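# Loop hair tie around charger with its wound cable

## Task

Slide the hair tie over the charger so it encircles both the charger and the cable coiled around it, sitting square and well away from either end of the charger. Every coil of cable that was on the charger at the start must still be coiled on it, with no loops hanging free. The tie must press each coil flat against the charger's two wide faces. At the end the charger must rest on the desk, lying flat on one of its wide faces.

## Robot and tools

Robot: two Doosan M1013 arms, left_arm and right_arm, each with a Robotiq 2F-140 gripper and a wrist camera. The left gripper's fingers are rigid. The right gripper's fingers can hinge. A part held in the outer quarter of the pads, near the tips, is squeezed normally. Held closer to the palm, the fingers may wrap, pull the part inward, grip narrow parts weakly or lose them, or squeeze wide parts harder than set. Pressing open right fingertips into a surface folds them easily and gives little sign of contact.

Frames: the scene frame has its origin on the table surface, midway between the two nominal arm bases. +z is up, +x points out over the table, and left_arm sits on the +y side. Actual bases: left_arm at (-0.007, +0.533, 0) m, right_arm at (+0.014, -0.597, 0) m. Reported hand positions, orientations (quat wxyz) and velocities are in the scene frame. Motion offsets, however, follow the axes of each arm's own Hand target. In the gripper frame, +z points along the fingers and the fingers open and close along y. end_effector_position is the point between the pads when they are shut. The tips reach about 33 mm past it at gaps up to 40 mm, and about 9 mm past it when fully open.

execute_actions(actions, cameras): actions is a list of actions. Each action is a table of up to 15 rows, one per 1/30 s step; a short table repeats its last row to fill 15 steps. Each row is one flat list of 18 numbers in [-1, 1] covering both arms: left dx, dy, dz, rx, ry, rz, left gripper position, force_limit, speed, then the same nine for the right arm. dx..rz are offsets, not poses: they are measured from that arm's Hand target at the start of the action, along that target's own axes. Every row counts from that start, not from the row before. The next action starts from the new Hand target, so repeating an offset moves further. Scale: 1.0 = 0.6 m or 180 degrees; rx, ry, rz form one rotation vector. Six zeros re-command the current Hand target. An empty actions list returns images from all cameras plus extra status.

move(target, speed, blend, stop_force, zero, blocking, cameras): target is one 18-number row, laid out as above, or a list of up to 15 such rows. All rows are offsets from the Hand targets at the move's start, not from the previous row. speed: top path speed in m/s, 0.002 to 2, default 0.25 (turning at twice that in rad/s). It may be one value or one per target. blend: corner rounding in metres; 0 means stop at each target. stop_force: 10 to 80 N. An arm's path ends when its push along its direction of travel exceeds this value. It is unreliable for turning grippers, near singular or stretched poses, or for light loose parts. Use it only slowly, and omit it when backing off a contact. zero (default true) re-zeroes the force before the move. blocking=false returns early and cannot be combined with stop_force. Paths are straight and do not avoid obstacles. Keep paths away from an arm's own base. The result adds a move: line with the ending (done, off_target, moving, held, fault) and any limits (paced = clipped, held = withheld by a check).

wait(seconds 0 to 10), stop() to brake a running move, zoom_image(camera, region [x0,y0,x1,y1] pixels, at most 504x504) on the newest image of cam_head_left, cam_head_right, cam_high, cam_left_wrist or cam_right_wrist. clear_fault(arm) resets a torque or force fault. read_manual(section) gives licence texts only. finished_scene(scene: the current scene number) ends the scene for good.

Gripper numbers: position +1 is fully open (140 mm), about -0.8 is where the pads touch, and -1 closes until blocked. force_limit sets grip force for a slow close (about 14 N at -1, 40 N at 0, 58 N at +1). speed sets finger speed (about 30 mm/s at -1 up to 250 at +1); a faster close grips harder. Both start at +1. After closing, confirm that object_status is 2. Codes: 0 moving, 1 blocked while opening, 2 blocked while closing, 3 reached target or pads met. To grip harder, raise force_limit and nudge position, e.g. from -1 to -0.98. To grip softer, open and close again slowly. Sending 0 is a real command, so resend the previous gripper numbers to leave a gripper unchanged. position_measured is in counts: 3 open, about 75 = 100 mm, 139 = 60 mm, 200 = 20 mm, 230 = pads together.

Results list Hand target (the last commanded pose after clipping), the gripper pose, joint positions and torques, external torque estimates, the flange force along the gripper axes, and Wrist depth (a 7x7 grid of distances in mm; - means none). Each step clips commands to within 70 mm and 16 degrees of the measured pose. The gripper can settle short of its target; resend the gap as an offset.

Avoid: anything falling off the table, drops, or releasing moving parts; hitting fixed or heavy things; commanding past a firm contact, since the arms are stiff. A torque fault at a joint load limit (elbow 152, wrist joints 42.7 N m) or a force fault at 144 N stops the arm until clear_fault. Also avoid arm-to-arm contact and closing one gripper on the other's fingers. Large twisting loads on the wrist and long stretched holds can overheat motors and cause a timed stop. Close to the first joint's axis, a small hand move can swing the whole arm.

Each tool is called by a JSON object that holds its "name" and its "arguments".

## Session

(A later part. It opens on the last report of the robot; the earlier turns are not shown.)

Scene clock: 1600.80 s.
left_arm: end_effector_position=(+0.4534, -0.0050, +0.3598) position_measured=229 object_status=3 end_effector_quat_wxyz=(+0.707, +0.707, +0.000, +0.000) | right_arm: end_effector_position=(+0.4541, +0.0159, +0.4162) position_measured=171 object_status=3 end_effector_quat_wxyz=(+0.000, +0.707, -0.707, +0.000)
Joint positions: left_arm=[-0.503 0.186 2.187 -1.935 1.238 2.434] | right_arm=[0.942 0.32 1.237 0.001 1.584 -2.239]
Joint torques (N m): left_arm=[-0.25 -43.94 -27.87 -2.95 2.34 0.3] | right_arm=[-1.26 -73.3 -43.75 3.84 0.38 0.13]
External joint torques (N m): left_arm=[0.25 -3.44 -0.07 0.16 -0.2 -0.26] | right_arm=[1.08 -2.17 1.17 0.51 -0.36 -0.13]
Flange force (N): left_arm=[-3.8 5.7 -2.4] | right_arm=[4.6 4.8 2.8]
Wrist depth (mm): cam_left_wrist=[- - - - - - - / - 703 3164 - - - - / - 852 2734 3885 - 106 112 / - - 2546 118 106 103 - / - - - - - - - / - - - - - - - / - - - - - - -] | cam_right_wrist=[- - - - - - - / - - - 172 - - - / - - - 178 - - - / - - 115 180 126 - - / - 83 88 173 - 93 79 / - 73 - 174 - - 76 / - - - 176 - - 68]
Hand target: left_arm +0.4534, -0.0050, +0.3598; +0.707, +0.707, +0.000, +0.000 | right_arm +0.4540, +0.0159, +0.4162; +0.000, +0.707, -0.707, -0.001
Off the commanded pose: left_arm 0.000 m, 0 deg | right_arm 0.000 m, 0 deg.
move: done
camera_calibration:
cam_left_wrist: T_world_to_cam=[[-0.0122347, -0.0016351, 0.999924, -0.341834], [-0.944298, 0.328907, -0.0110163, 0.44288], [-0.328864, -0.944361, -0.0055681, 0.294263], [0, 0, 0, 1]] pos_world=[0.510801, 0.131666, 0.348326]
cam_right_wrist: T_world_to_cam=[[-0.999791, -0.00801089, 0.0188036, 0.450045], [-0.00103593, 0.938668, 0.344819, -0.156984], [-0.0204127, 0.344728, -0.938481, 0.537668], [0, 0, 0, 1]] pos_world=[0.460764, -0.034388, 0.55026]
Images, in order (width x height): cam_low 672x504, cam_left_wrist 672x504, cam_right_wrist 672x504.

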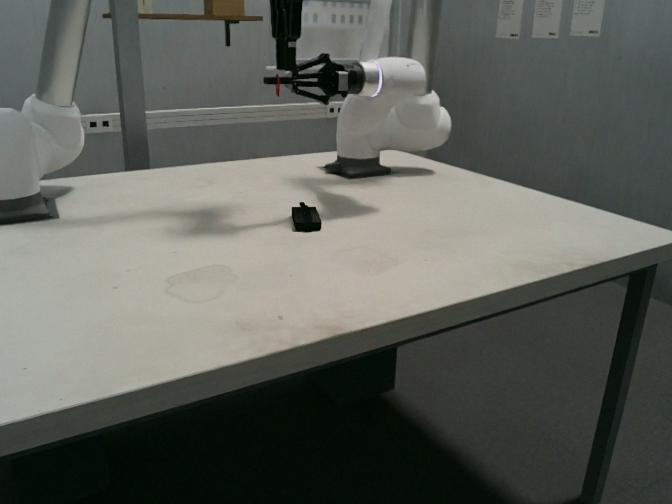

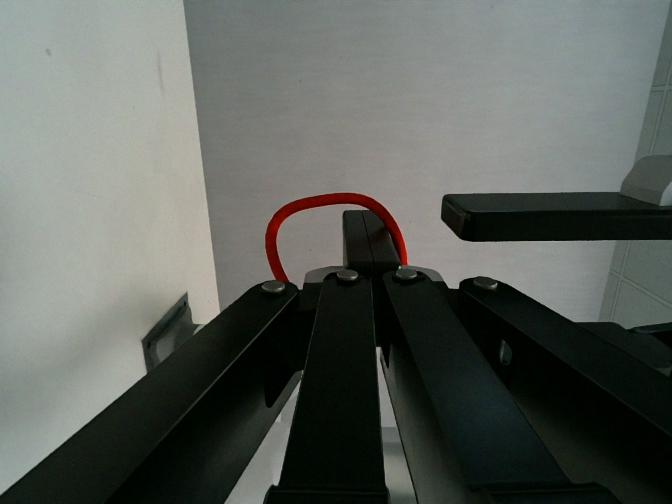

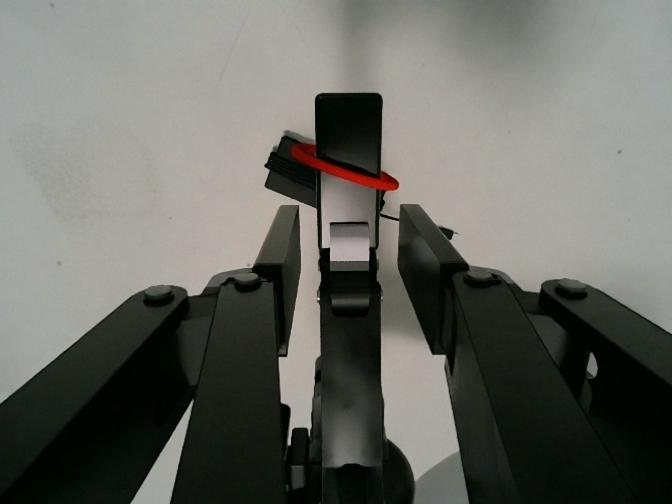

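{"name": "move", "arguments": {"target": [[0,0,0,0,0,0,-0.8,0,0,0,0,0.0853,0,0,0,-0.335,-0.5,0]], "speed": 0.06, "cameras": ["cam_right_wrist","cam_low","cam_left_wrist"]}}

{"name": "zoom_image", "arguments": {"camera": "cam_low", "region": [220, 20, 320, 95]}}

{"name": "zoom_image", "arguments": {"camera": "cam_right_wrist", "region": [236, 130, 436, 280]}}

Scene clock: 1616.47 s.
left_arm: end_effector_position=(+0.4534, -0.0050, +0.3598) position_measured=229 object_status=3 end_effector_quat_wxyz=(+0.707, +0.707, +0.000, +0.000) | right_arm: end_effector_position=(+0.4540, +0.0160, +0.3651) position_measured=171 object_status=3 end_effector_quat_wxyz=(+0.000, +0.707, -0.707, -0.001)
Joint positions: left_arm=[-0.503 0.186 2.187 -1.935 1.238 2.434] | right_arm=[0.942 0.323 1.325 0.001 1.493 -2.239]
Joint torques (N m): left_arm=[-0.27 -44.03 -27.87 -2.95 2.34 0.32] | right_arm=[-1.53 -73.3 -41.37 3.83 -0.17 0.14]
External joint torques (N m): left_arm=[0.3 -3.21 -0.08 0.16 -0.2 -0.28] | right_arm=[1.69 -2.59 -1.2 0.53 0.2 -0.14]
Flange force (N): left_arm=[-3.4 5.5 -2.3] | right_arm=[-0.1 2.5 -2.6]
Wrist depth (mm): cam_left_wrist=[- 817 - 2839 - - - / 525 753 - - - - - / 520 - - - 109 106 104 / - 746 - 105 104 - - / - - - - - - 128 / - - - - - - - / - - - - - - -] | cam_right_wrist=[- - - - - - - / 461 483 - 123 - - - / 502 535 - 127 - 493 - / 533 - 111 136 134 - - / - 83 88 132 134 93 79 / - 73 - 125 - - 76 / - - - 126 - - 68]
Hand target: left_arm +0.4534, -0.0050, +0.3598; +0.707, +0.707, +0.000, +0.000 | right_arm +0.4540, +0.0160, +0.3650; +0.000, +0.707, -0.707, -0.001
Off the commanded pose: left_arm 0.000 m, 0 deg | right_arm 0.000 m, 0 deg.
move: done
camera_calibration:
cam_left_wrist: T_world_to_cam=[[-0.0122347, -0.0016351, 0.999924, -0.341834], [-0.944298, 0.328907, -0.0110163, 0.44288], [-0.328864, -0.944361, -0.0055681, 0.294263], [0, 0, 0, 1]] pos_world=[0.510801, 0.131666, 0.348326]
cam_right_wrist: T_world_to_cam=[[-0.999789, -0.00804697, 0.0188963, 0.450959], [-0.0010359, 0.938636, 0.344908, -0.139374], [-0.0205123, 0.344815, -0.938446, 0.48965], [0, 0, 0, 1]] pos_world=[0.460764, -0.0343881, 0.49906]
Images, in order (width x height): cam_low 672x504, cam_left_wrist 672x504, cam_right_wrist 672x504.

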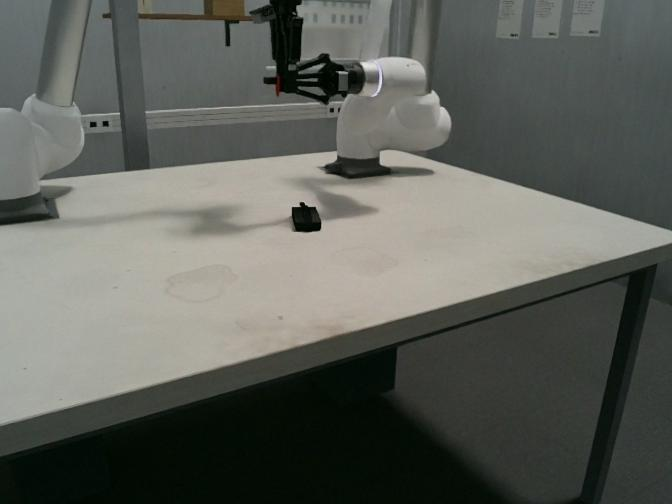

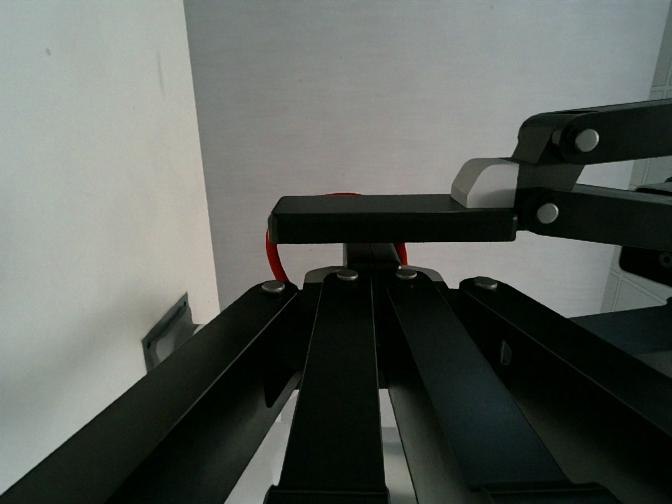

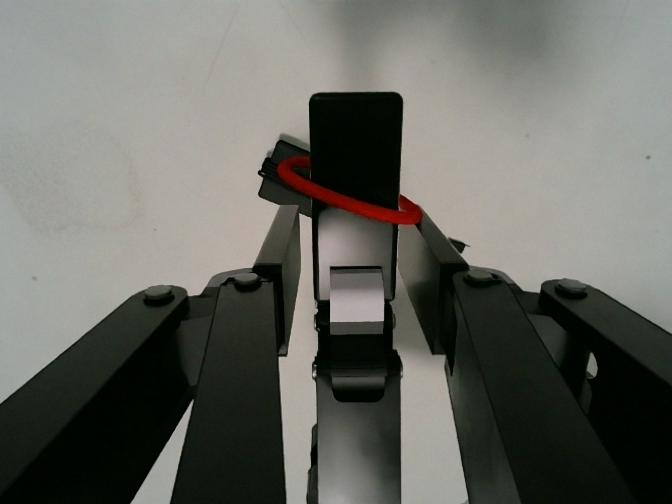

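Scaled by 5.040 from the camera's 672x504 image, which has a finer 960x720 frame.

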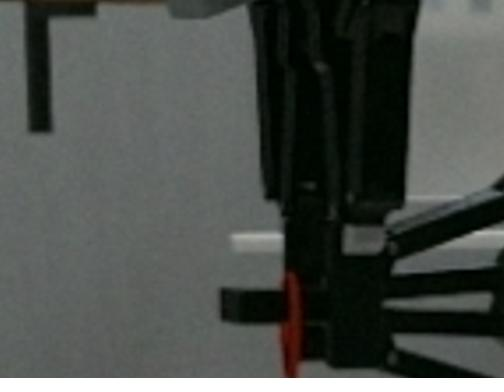

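Scaled by 2.520 from the camera's 672x504 image, which has a finer 960x720 frame.

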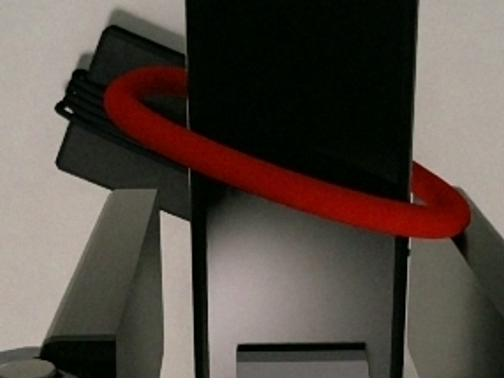

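{"name": "move", "arguments": {"target": [[0,0,0,0,0,0,-0.8,0,0,0.04,0,0,0,0,0,-0.335,-0.5,0]], "speed": 0.04, "cameras": ["cam_right_wrist","cam_low","cam_left_wrist"]}}

{"name": "zoom_image", "arguments": {"camera": "cam_low", "region": [220, 20, 320, 95]}}

{"name": "zoom_image", "arguments": {"camera": "cam_right_wrist", "region": [236, 130, 436, 280]}}

Scene clock: 1627.17 s.
left_arm: end_effector_position=(+0.4534, -0.0050, +0.3598) position_measured=229 object_status=3 end_effector_quat_wxyz=(+0.707, +0.707, +0.000, +0.000) | right_arm: end_effector_position=(+0.4540, -0.0080, +0.3649) position_measured=171 object_status=3 end_effector_quat_wxyz=(+0.000, +0.707, -0.707, -0.001)
Joint positions: left_arm=[-0.503 0.186 2.187 -1.935 1.238 2.434] | right_arm=[0.922 0.291 1.367 0.001 1.482 -2.26]
Joint torques (N m): left_arm=[-0.12 -44.33 -27.86 -2.89 2.26 0.29] | right_arm=[-2.8 -69.82 -42.65 3.73 0.16 0]
External joint torques (N m): left_arm=[0.3 -3.26 -0.09 0.11 -0.12 -0.25] | right_arm=[2.97 -3.74 -0.22 0.66 -0.13 0]
Flange force (N): left_arm=[-3.5 5.4 -2.4] | right_arm=[2.0 6.5 -0.7]
Wrist depth (mm): cam_left_wrist=[568 - - 2171 2575 - - / 550 - - - - 137 120 / 497 - - 128 127 128 - / - 756 - 118 - 3407 - / 514 - - - - 147 144 / - - - - - - - / - - - - - - -] | cam_right_wrist=[- - - 465 454 - 451 / - - - - 442 - - / - - - 130 500 - - / 535 - 108 136 134 532 557 / - 83 88 144 135 93 79 / - 73 - 141 - - 76 / - - - 133 - - 68]
Hand target: left_arm +0.4534, -0.0050, +0.3598; +0.707, +0.707, +0.000, +0.000 | right_arm +0.4540, -0.0080, +0.3649; +0.000, +0.707, -0.707, -0.001
Off the commanded pose: left_arm 0.000 m, 0 deg | right_arm 0.000 m, 0 deg.
move: done
camera_calibration:
cam_left_wrist: T_world_to_cam=[[-0.0122347, -0.0016351, 0.999924, -0.341834], [-0.944298, 0.328907, -0.0110163, 0.44288], [-0.328864, -0.944361, -0.0055681, 0.294263], [0, 0, 0, 1]] pos_world=[0.510801, 0.131666, 0.348326]
cam_right_wrist: T_world_to_cam=[[-0.999789, -0.00804499, 0.0188976, 0.450769], [-0.00103553, 0.938668, 0.344819, -0.116861], [-0.0205127, 0.344727, -0.938479, 0.497808], [0, 0, 0, 1]] pos_world=[0.460764, -0.058288, 0.49896]
Images, in order (width x height): cam_low 672x504, cam_left_wrist 672x504, cam_right_wrist 672x504.

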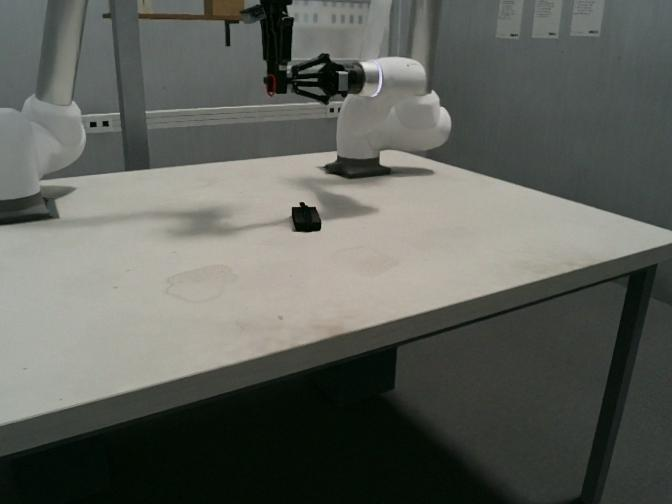

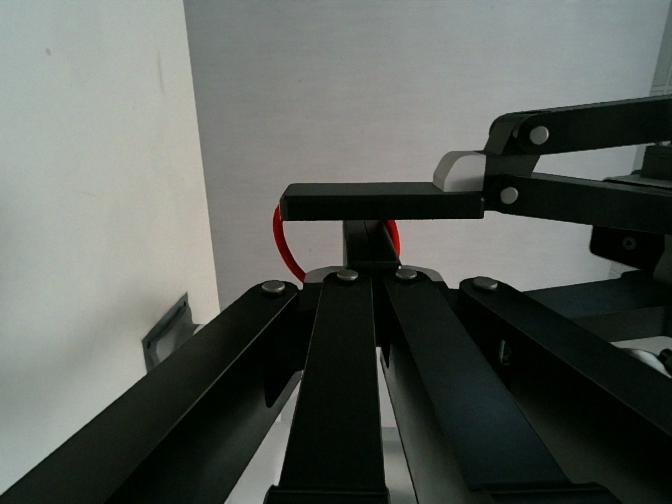

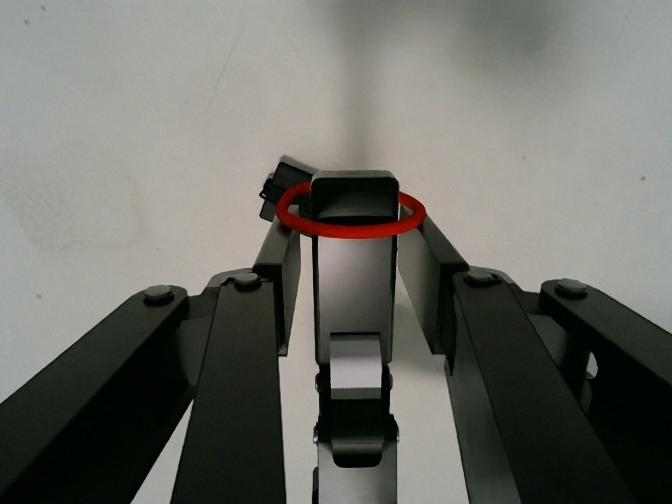

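Scaled by 5.040 from the camera's 672x504 image, which has a finer 960x720 frame.

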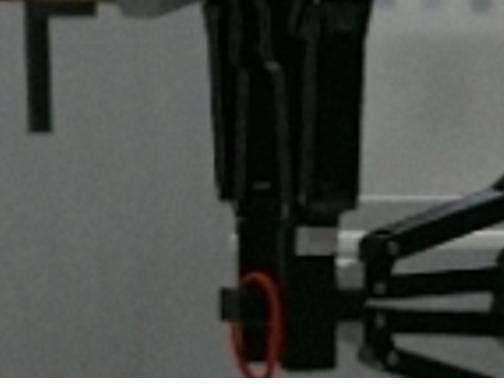

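Scaled by 2.520 from the camera's 672x504 image, which has a finer 960x720 frame.

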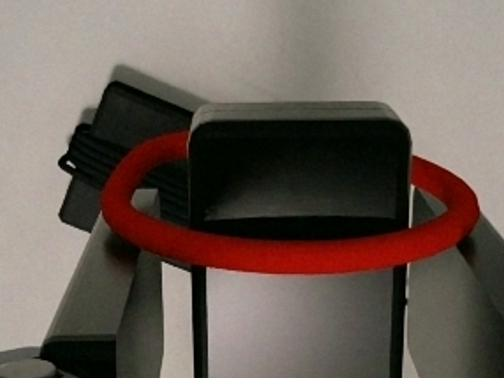

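{"name": "move", "arguments": {"target": [[0,0,0,0,0,0,-0.8,0,0,0.0075,0,0,0,0,0,-0.335,-0.5,0],[0,0,0,0,0,0,-0.8,0,0,-0.01,0,0,0,0,0,-0.335,-0.5,0]], "speed": 0.04, "cameras": ["cam_right_wrist","cam_low","cam_left_wrist"]}}

{"name": "zoom_image", "arguments": {"camera": "cam_low", "region": [220, 20, 320, 95]}}

{"name": "zoom_image", "arguments": {"camera": "cam_right_wrist", "region": [236, 130, 436, 280]}}

Scene clock: 1643.57 s.
left_arm: end_effector_position=(+0.4534, -0.0050, +0.3598) position_measured=229 object_status=3 end_effector_quat_wxyz=(+0.707, +0.707, +0.000, +0.000) | right_arm: end_effector_position=(+0.4540, -0.0021, +0.3650) position_measured=171 object_status=3 end_effector_quat_wxyz=(+0.000, +0.707, -0.707, -0.001)
Joint positions: left_arm=[-0.503 0.186 2.187 -1.935 1.238 2.434] | right_arm=[0.927 0.299 1.357 0.001 1.485 -2.254]
Joint torques (N m): left_arm=[0.16 -44.1 -27.71 -2.87 2.27 0.26] | right_arm=[-1.72 -73.19 -40.92 3.83 0.1 0.39]
External joint torques (N m): left_arm=[-0.1 -3.18 -0.19 0.09 -0.14 -0.22] | right_arm=[1.59 0.27 -1.29 0.48 -0.07 -0.39]
Flange force (N): left_arm=[-3.6 5.3 -1.5] | right_arm=[-3.6 -0.7 -1.9]
Wrist depth (mm): cam_left_wrist=[- 644 - 2461 - - - / 501 - - - - - 115 / - - - - 125 122 - / - - - 123 123 - - / 539 - - - - 96 141 / - - - - - - - / - - - - - - -] | cam_right_wrist=[- - - - - - - / - 474 - - - - 476 / - - 488 128 - - - / - 532 111 136 137 526 - / - 83 88 141 134 93 79 / - 73 - 132 - - 76 / - - - 131 - - 68]
Hand target: left_arm +0.4534, -0.0050, +0.3598; +0.707, +0.707, +0.000, +0.000 | right_arm +0.4540, -0.0020, +0.3650; +0.000, +0.707, -0.707, -0.001
Off the commanded pose: left_arm 0.000 m, 0 deg | right_arm 0.000 m, 0 deg.
move: done
camera_calibration:
cam_left_wrist: T_world_to_cam=[[-0.0122347, -0.0016351, 0.999924, -0.341834], [-0.944298, 0.328907, -0.0110163, 0.44288], [-0.328864, -0.944361, -0.0055681, 0.294263], [0, 0, 0, 1]] pos_world=[0.510801, 0.131666, 0.348326]
cam_right_wrist: T_world_to_cam=[[-0.999789, -0.00804697, 0.0188963, 0.450816], [-0.0010359, 0.938636, 0.344908, -0.122444], [-0.0205123, 0.344815, -0.938446, 0.495763], [0, 0, 0, 1]] pos_world=[0.460764, -0.0523881, 0.49896]
Images, in order (width x height): cam_low 672x504, cam_left_wrist 672x504, cam_right_wrist 672x504.

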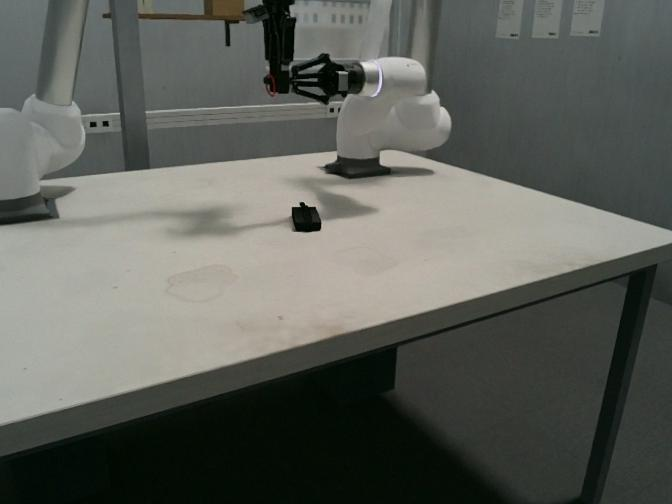

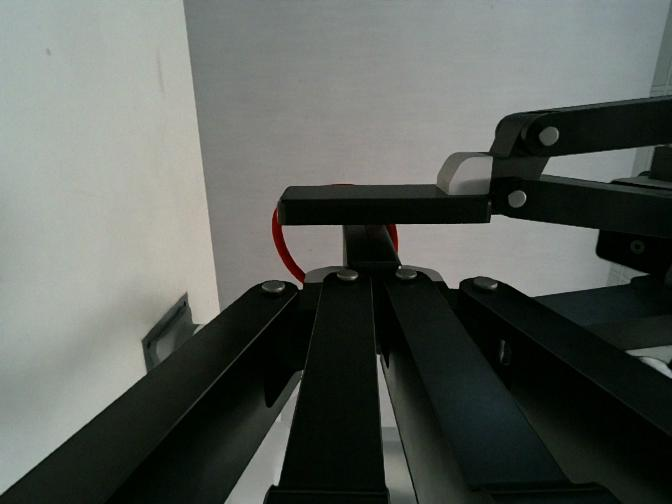

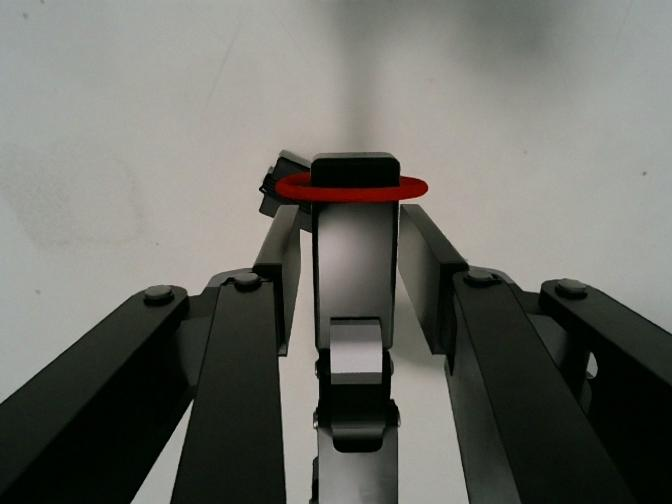

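Scaled by 5.040 from the camera's 672x504 image, which has a finer 960x720 frame.

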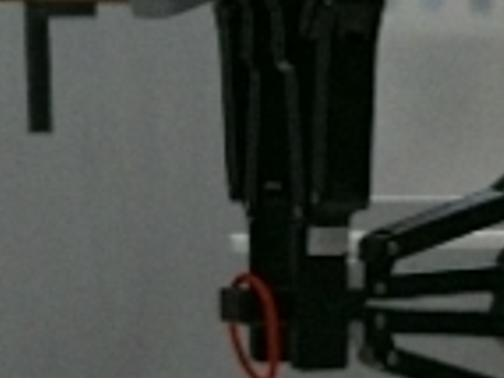

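Scaled by 2.520 from the camera's 672x504 image, which has a finer 960x720 frame.

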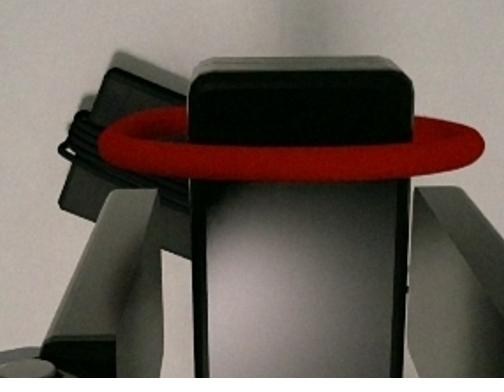

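{"name": "move", "arguments": {"target": [[0,0,0,0,0,0,-0.8,0,0,0,0,-0.16,0,0,0,-0.335,-0.5,0],[0,0,0,0,0,0,-0.8,0,0,0.3,0,-0.2,0,0,0,-0.335,-0.5,0]], "speed": 0.2, "blend": 0.04, "cameras": ["cam_low","cam_left_wrist"]}}

{"name": "zoom_image", "arguments": {"camera": "cam_low", "region": [220, 20, 320, 95]}}

{"name": "zoom_image", "arguments": {"camera": "cam_left_wrist", "region": [250, 130, 450, 280]}}

Scene clock: 1653.63 s.
left_arm: end_effector_position=(+0.4534, -0.0050, +0.3598) position_measured=229 object_status=3 end_effector_quat_wxyz=(+0.707, +0.707, +0.000, +0.000) | right_arm: end_effector_position=(+0.4540, -0.1821, +0.4847) position_measured=171 object_status=3 end_effector_quat_wxyz=(+0.000, +0.707, -0.707, -0.001)
Joint positions: left_arm=[-0.503 0.186 2.187 -1.935 1.238 2.434] | right_arm=[0.738 0.076 1.411 0.001 1.654 -2.443]
Joint torques (N m): left_arm=[-0.21 -44.06 -27.99 -2.88 2.38 0.28] | right_arm=[-0.47 -46.16 -41.03 3.75 0.15 0.3]
External joint torques (N m): left_arm=[0.13 -2.97 0.12 0.1 -0.25 -0.24] | right_arm=[0.42 -3.46 -1.31 0.58 -0.14 -0.3]
Flange force (N): left_arm=[-3.7 4.9 -1.9] | right_arm=[2.1 2.6 -1.8]
Wrist depth (mm): cam_left_wrist=[509 - - - - - - / - - 2668 2839 2953 - 290 / - - - 2283 - 302 309 / - - 2734 118 - - 328 / 494 - - - - - 599 / - - - - - - - / - - - - - - -] | cam_right_wrist=[- 525 554 - - - - / - - 595 - - - - / 628 - - - - - 614 / 622 - 111 - 126 686 - / - 83 88 - - 93 79 / - 73 - - - - 76 / - - - 317 - - 68]
Hand target: left_arm +0.4534, -0.0050, +0.3598; +0.707, +0.707, +0.000, +0.000 | right_arm +0.4540, -0.1822, +0.4847; +0.000, +0.707, -0.707, -0.001
Off the commanded pose: left_arm 0.000 m, 0 deg | right_arm 0.000 m, 0 deg.
move: done
camera_calibration:
cam_left_wrist: T_world_to_cam=[[-0.0122347, -0.0016351, 0.999924, -0.341834], [-0.944298, 0.328907, -0.0110163, 0.44288], [-0.328864, -0.944361, -0.0055681, 0.294263], [0, 0, 0, 1]] pos_world=[0.510801, 0.131666, 0.348326]
Images, in order (width x height): cam_low 672x504, cam_left_wrist 672x504.

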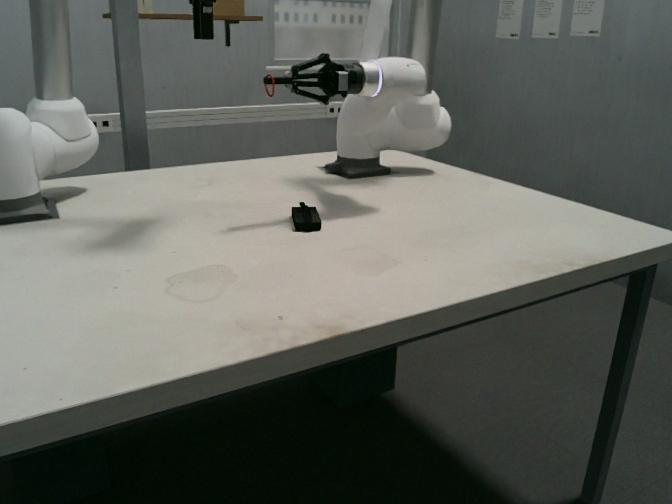

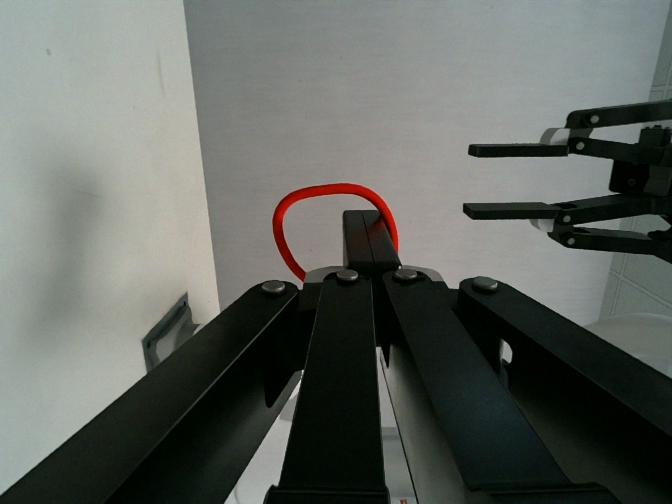

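Scaled by 5.040 from the camera's 672x504 image, which has a finer 960x720 frame.

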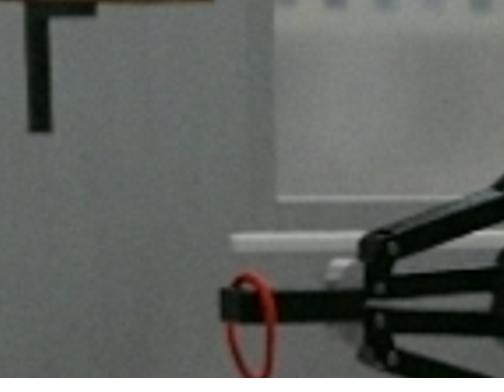

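Scaled by 2.520 from the camera's 672x504 image, which has a finer 960x720 frame.

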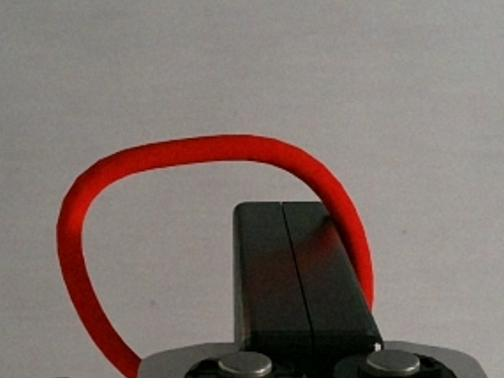

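{"name": "move", "arguments": {"target": [[0,0,0,0,0,0,-0.35,0,-1,0,0,0,0,0,0,-0.335,-0.5,0]], "cameras": ["cam_low","cam_left_wrist"]}}

{"name": "zoom_image", "arguments": {"camera": "cam_low", "region": [220, 20, 320, 95]}}

{"name": "zoom_image", "arguments": {"camera": "cam_left_wrist", "region": [250, 130, 450, 280]}}

Scene clock: 1661.70 s.
left_arm: end_effector_position=(+0.4534, -0.0050, +0.3598) position_measured=173 object_status=0 end_effector_quat_wxyz=(+0.707, +0.707, +0.000, +0.000) | right_arm: end_effector_position=(+0.4540, -0.1822, +0.4847) position_measured=171 object_status=3 end_effector_quat_wxyz=(+0.000, +0.707, -0.707, -0.001)
Joint positions: left_arm=[-0.503 0.186 2.187 -1.935 1.238 2.434] | right_arm=[0.738 0.076 1.412 0.001 1.654 -2.443]
Joint torques (N m): left_arm=[0.13 -43.88 -28.1 -2.91 2.31 0.29] | right_arm=[-1.31 -48.05 -41.86 3.74 0.17 0.16]
External joint torques (N m): left_arm=[-0.14 -3.4 0.13 0.12 -0.18 -0.25] | right_arm=[1.43 -2.57 -0.66 0.6 -0.14 -0.16]
Flange force (N): left_arm=[-4.5 5.5 -1.8] | right_arm=[0.5 3.6 -0.7]
Wrist depth (mm): cam_left_wrist=[- - 2331 2768 - - - / 559 - - - - - 280 / 541 736 - - - 293 306 / - - - 132 145 328 323 / - - - - - 93 - / - - - - - - - / - - - 714 - - -] | cam_right_wrist=[- - 553 - 558 557 - / - - 550 - 574 - - / 611 - - - - - - / - - 111 - 126 - - / - 83 88 671 - 93 79 / - 73 - 329 - - 76 / - - - 294 - - 68]
Hand target: left_arm +0.4534, -0.0050, +0.3598; +0.707, +0.707, +0.000, +0.000 | right_arm +0.4540, -0.1822, +0.4847; +0.000, +0.707, -0.707, -0.001
Off the commanded pose: left_arm 0.000 m, 0 deg | right_arm 0.000 m, 0 deg.
move: done
camera_calibration:
cam_left_wrist: T_world_to_cam=[[-0.0122347, -0.0016351, 0.999924, -0.341834], [-0.944298, 0.328907, -0.0110163, 0.44288], [-0.328864, -0.944361, -0.0055681, 0.294263], [0, 0, 0, 1]] pos_world=[0.510801, 0.131666, 0.348326]
Images, in order (width x height): cam_low 672x504, cam_left_wrist 672x504.

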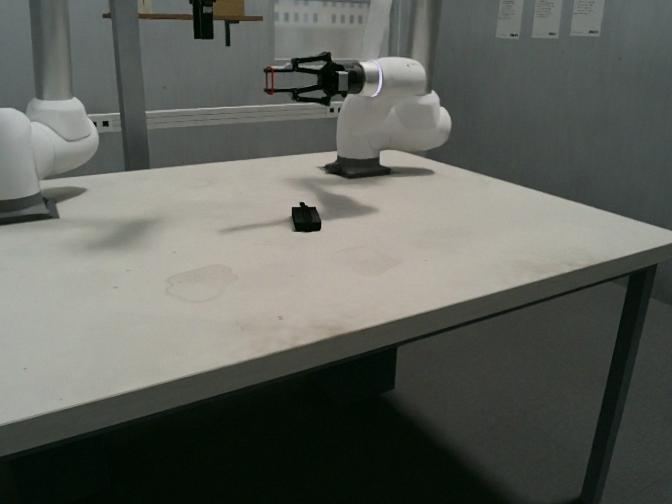

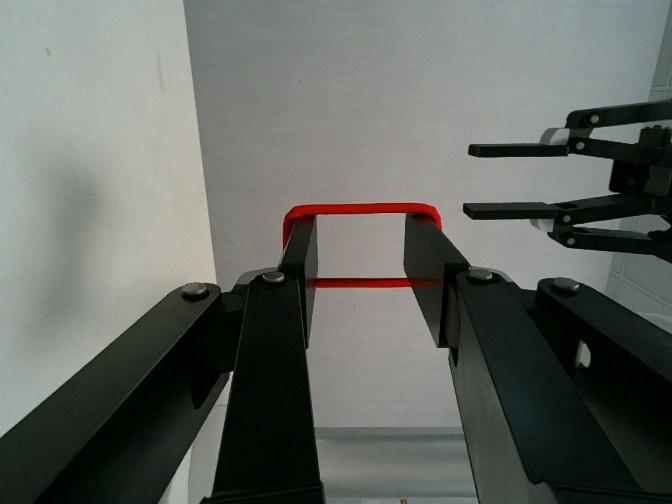

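Scaled by 5.040 from the camera's 672x504 image, which has a finer 960x720 frame.

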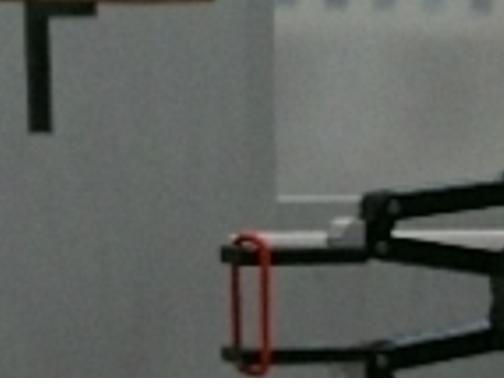

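Scaled by 2.520 from the camera's 672x504 image, which has a finer 960x720 frame.

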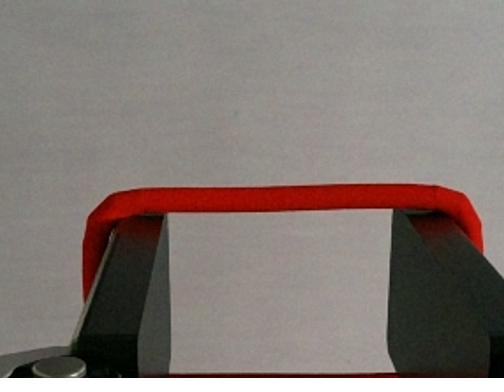

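{"name": "move", "arguments": {"target": [[0,0,0,0,0,0,0.08,0,-1,0,0,0,0,0,0,-0.335,-0.5,0],[0,0,-0.158,0,0,0.5,0.08,0,-1,0,0,0,0,0,0,-0.335,-0.5,0]], "speed": 0.3, "cameras": ["cam_low","cam_left_wrist","cam_head_left"]}}

{"name": "zoom_image", "arguments": {"camera": "cam_low", "region": [240, 20, 360, 110]}}

{"name": "zoom_image", "arguments": {"camera": "cam_left_wrist", "region": [210, 130, 510, 355]}}

Scene clock: 1732.90 s.
left_arm: end_effector_position=(+0.4533, +0.0898, +0.3598) position_measured=119 object_status=3 end_effector_quat_wxyz=(+0.500, +0.500, -0.500, +0.500) | right_arm: end_effector_position=(+0.4540, -0.1822, +0.4847) position_measured=171 object_status=3 end_effector_quat_wxyz=(+0.000, +0.707, -0.707, -0.001)
Joint positions: left_arm=[-0.324 0.143 2.241 -1.798 1.36 3.978] | right_arm=[0.738 0.076 1.412 0.001 1.654 -2.443]
Joint torques (N m): left_arm=[0.12 -38.76 -26.93 -2.6 2.27 0.2] | right_arm=[-1.33 -48.55 -41.72 3.77 0.12 0.14]
External joint torques (N m): left_arm=[-0.04 -2.98 0.05 0.1 -0.21 -0.2] | right_arm=[1.17 -2.14 -0.96 0.58 -0.1 -0.14]
Flange force (N): left_arm=[5.0 4.2 -0.9] | right_arm=[-0.1 2.4 -1.4]
Wrist depth (mm): cam_left_wrist=[2407 - - - 3034 - 2089 / 2701 2701 - - - 2089 - / - - - - 3407 3076 710 / - - 128 - 166 802 712 / - - - - - 116 91 / - - - 633 - - - / - - - - - - -] | cam_right_wrist=[- - - - 580 548 - / - - 584 - 590 591 - / - - - - - - - / - - 111 - 126 653 - / - 83 88 724 - 93 79 / - 73 - 692 - - 76 / - - - - - - 68]
Hand target: left_arm +0.4533, +0.0898, +0.3598; +0.500, +0.500, -0.500, +0.500 | right_arm +0.4540, -0.1822, +0.4847; +0.000, +0.707, -0.707, -0.001
Off the commanded pose: left_arm 0.000 m, 0 deg | right_arm 0.000 m, 0 deg.
move: done
camera_calibration:
cam_left_wrist: T_world_to_cam=[[-0.999925, -0.00165122, -0.0121431, 0.470083], [0.0109167, 0.330221, -0.943841, 0.314236], [0.00556839, -0.943902, -0.330178, 0.348923], [0, 0, 0, 1]] pos_world=[0.464675, 0.226359, 0.417504]
Images, in order (width x height): cam_head_left 672x504, cam_low 672x504, cam_left_wrist 672x504.

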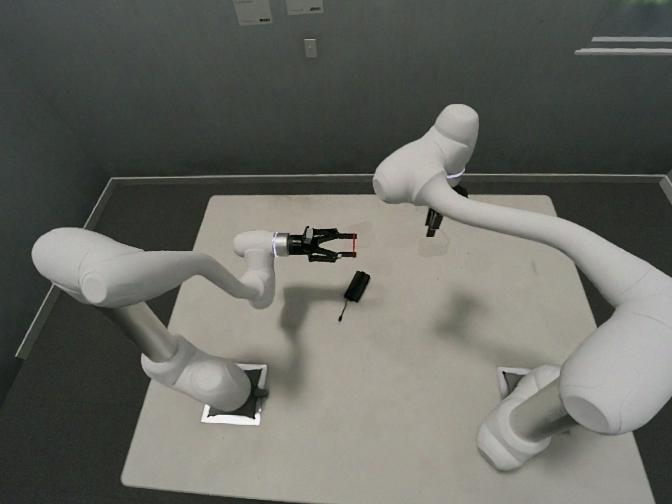

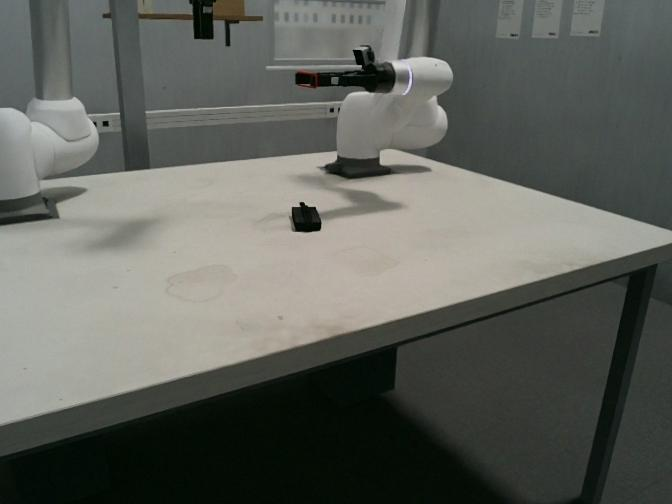

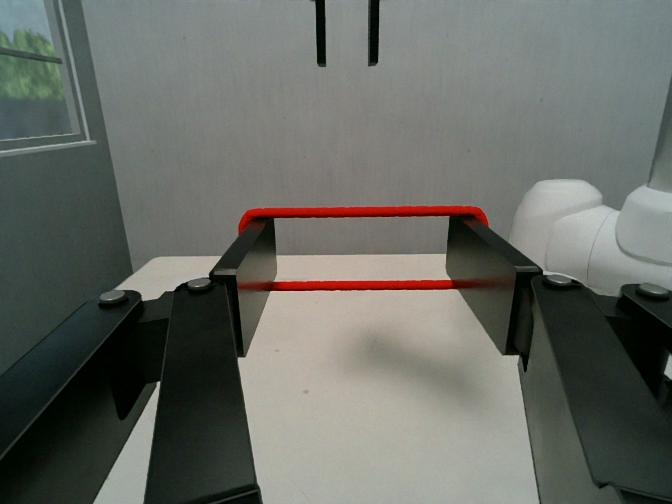

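Scaled by 4.200 from the camera's 672x504 image, which has a finer 960x720 frame.

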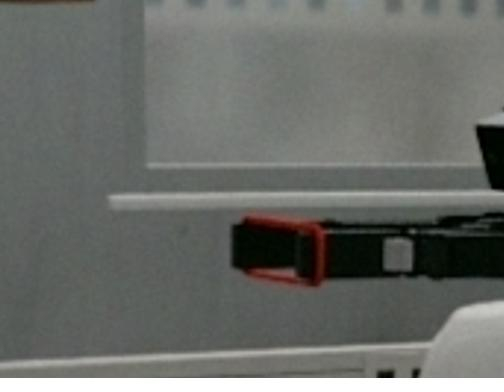

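Scaled by 1.680 from the camera's 672x504 image, which has a finer 960x720 frame.

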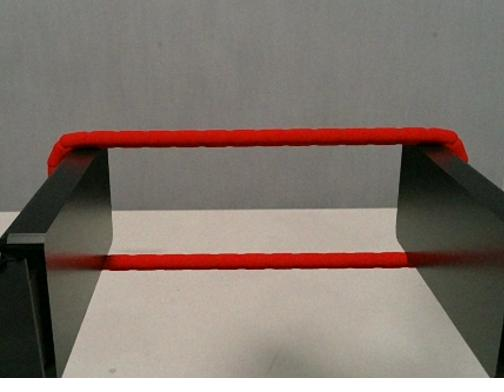

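{"name": "move", "arguments": {"target": [[0.1,0,-0.4,0,0,0,0.08,0,-1,-0.4283,0.0057,0.4745,0,0,0.628,0.23,0,0]], "speed": 0.3, "cameras": ["cam_right_wrist","cam_head_left"]}}

{"name": "zoom_image", "arguments": {"camera": "cam_right_wrist", "region": [150, 60, 530, 345]}}

Scene clock: 1764.90 s.
left_arm: end_effector_position=(+0.4532, +0.3297, +0.4200) position_measured=119 object_status=3 end_effector_quat_wxyz=(+0.500, +0.500, -0.500, +0.500) | right_arm: end_effector_position=(+0.4506, +0.0751, +0.2004) position_measured=100 object_status=3 end_effector_quat_wxyz=(+0.000, +0.200, +0.980, +0.001)
Joint positions: left_arm=[0.186 0.068 2.182 -1.443 1.727 3.83] | right_arm=[0.991 0.452 1.441 0.001 1.247 -0.217]
Joint torques (N m): left_arm=[-0.27 -33.77 -29.6 -1.82 1.97 0.3] | right_arm=[-1.5 -83.21 -39.72 3.62 0.16 0.11]
External joint torques (N m): left_arm=[0.24 -3.15 -0.08 0.12 -0.2 -0.31] | right_arm=[1.49 -3.51 -0.79 0.58 -0.16 -0.11]
Flange force (N): left_arm=[4.5 4.6 1.0] | right_arm=[2.3 -3.3 -2.4]
Wrist depth (mm): cam_left_wrist=[- - - 306 265 233 218 / - 3356 - 333 318 264 748 / - - - 358 2734 984 872 / 2606 - 127 377 155 1002 915 / - - 862 489 971 115 92 / - - - - - - - / - - - - - - -] | cam_right_wrist=[- - - 290 306 301 - / 311 - - 318 - - - / - - - - - - - / - - 147 - 168 118 - / - 88 375 - - 110 89 / - - - - - - - / - - - - - - -]
Hand target: left_arm +0.4532, +0.3297, +0.4200; +0.500, +0.500, -0.500, +0.500 | right_arm +0.4506, +0.0751, +0.2004; +0.000, +0.200, +0.980, +0.001
Off the commanded pose: left_arm 0.000 m, 0 deg | right_arm 0.000 m, 0 deg.
move: done
camera_calibration:
cam_right_wrist: T_world_to_cam=[[0.383854, 0.923183, 0.019735, -0.242474], [0.864697, -0.36687, 0.343084, -0.429841], [0.323969, -0.114629, -0.939097, 0.194015], [0, 0, 0, 1]] pos_world=[0.401902, 0.0883922, 0.334456]
Images, in order (width x height): cam_head_left 672x504, cam_right_wrist 672x504.

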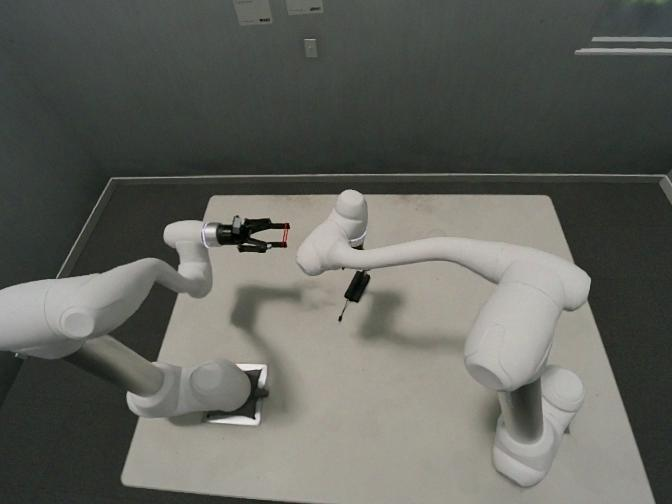

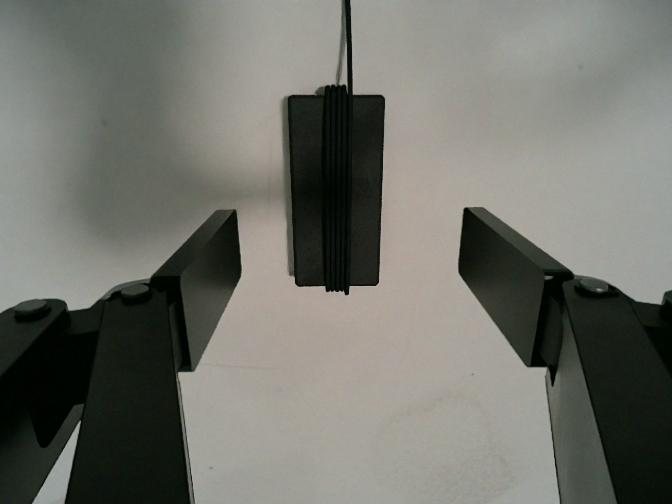

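Scaled by 1.326 from the camera's 672x504 image, which has a finer 960x720 frame.

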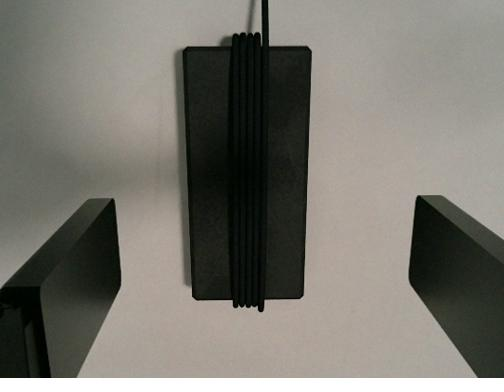

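{"name": "move", "arguments": {"target": [[0,0,0,0,0,0,0.08,0,-1,0.0085,-0.0038,0.2,0,0,0,0.23,0,0],[0,0,0,0,0,0,0.08,0,-1,0.0085,-0.0038,0.2777,0,0,0,0.23,0,0]], "speed": [0.2,0.06], "cameras": ["cam_right_wrist","cam_low"]}}

{"name": "zoom_image", "arguments": {"camera": "cam_right_wrist", "region": [150, 60, 530, 345]}}

{"name": "zoom_image", "arguments": {"camera": "cam_low", "region": [240, 150, 380, 255]}}

Scene clock: 1807.10 s.
left_arm: end_effector_position=(+0.4532, +0.3297, +0.4200) position_measured=119 object_status=3 end_effector_quat_wxyz=(+0.500, +0.500, -0.500, +0.500) | right_arm: end_effector_position=(+0.4450, +0.0752, +0.0338) position_measured=100 object_status=3 end_effector_quat_wxyz=(+0.000, +0.200, +0.980, +0.001)
Joint positions: left_arm=[0.186 0.068 2.182 -1.443 1.727 3.83] | right_arm=[0.997 0.566 1.591 0.001 0.983 -0.212]
Joint torques (N m): left_arm=[0.38 -33.32 -29.84 -1.85 1.9 0.31] | right_arm=[-1.44 -88.5 -35.36 3.18 -0.04 0.16]
External joint torques (N m): left_arm=[-0.34 -3.48 0.12 0.15 -0.13 -0.31] | right_arm=[1.26 -3.76 -0.35 0.53 0.03 -0.16]
Flange force (N): left_arm=[4.8 5.2 2.3] | right_arm=[2.1 -3.9 -3.6]
Wrist depth (mm): cam_left_wrist=[2070 - - - 515 554 607 / 2331 - - - - 406 731 / - 3515 - 344 343 298 316 / - - 127 361 166 266 254 / - - - 408 408 116 91 / - - 688 442 - - - / - - - 457 - - -] | cam_right_wrist=[- - - 148 148 147 151 / - - - 132 155 - 158 / - - 142 135 140 - - / - - 145 140 151 118 - / - 88 162 147 - 110 89 / - - - 157 - - - / - - - 216 - - -]
Hand target: left_arm +0.4532, +0.3297, +0.4200; +0.500, +0.500, -0.500, +0.500 | right_arm +0.4450, +0.0752, +0.0337; +0.000, +0.200, +0.980, +0.001
Off the commanded pose: left_arm 0.000 m, 0 deg | right_arm 0.000 m, 0 deg.
move: done
camera_calibration:
cam_right_wrist: T_world_to_cam=[[0.383997, 0.923124, 0.0196928, -0.237135], [0.864634, -0.366986, 0.343117, -0.367688], [0.323967, -0.114729, -0.939086, 0.0394273], [0, 0, 0, 1]] pos_world=[0.396202, 0.0884919, 0.167856]
Images, in order (width x height): cam_low 672x504, cam_right_wrist 672x504.

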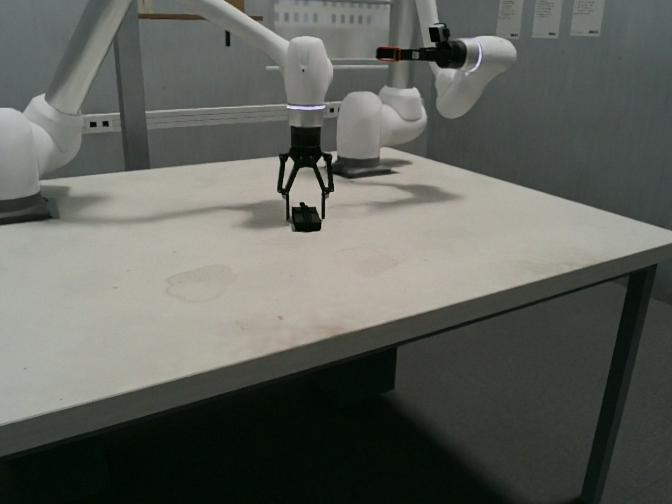

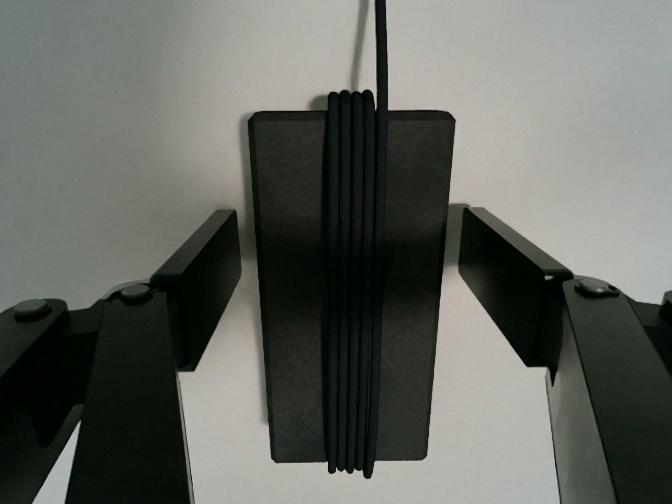

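Scaled by 1.326 from the camera's 672x504 image, which has a finer 960x720 frame.

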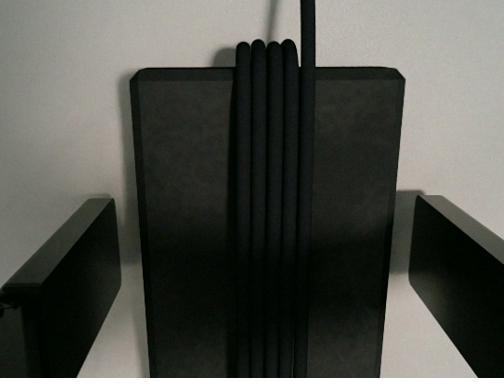

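Scaled by 3.600 from the camera's 672x504 image, which has a finer 960x720 frame.

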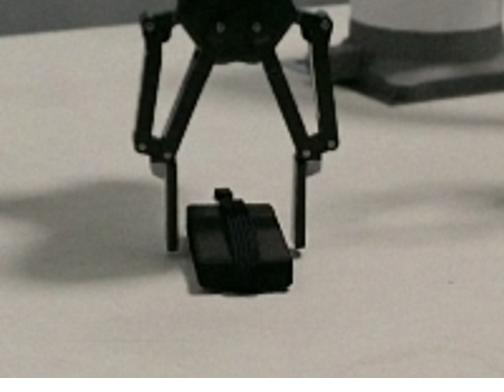

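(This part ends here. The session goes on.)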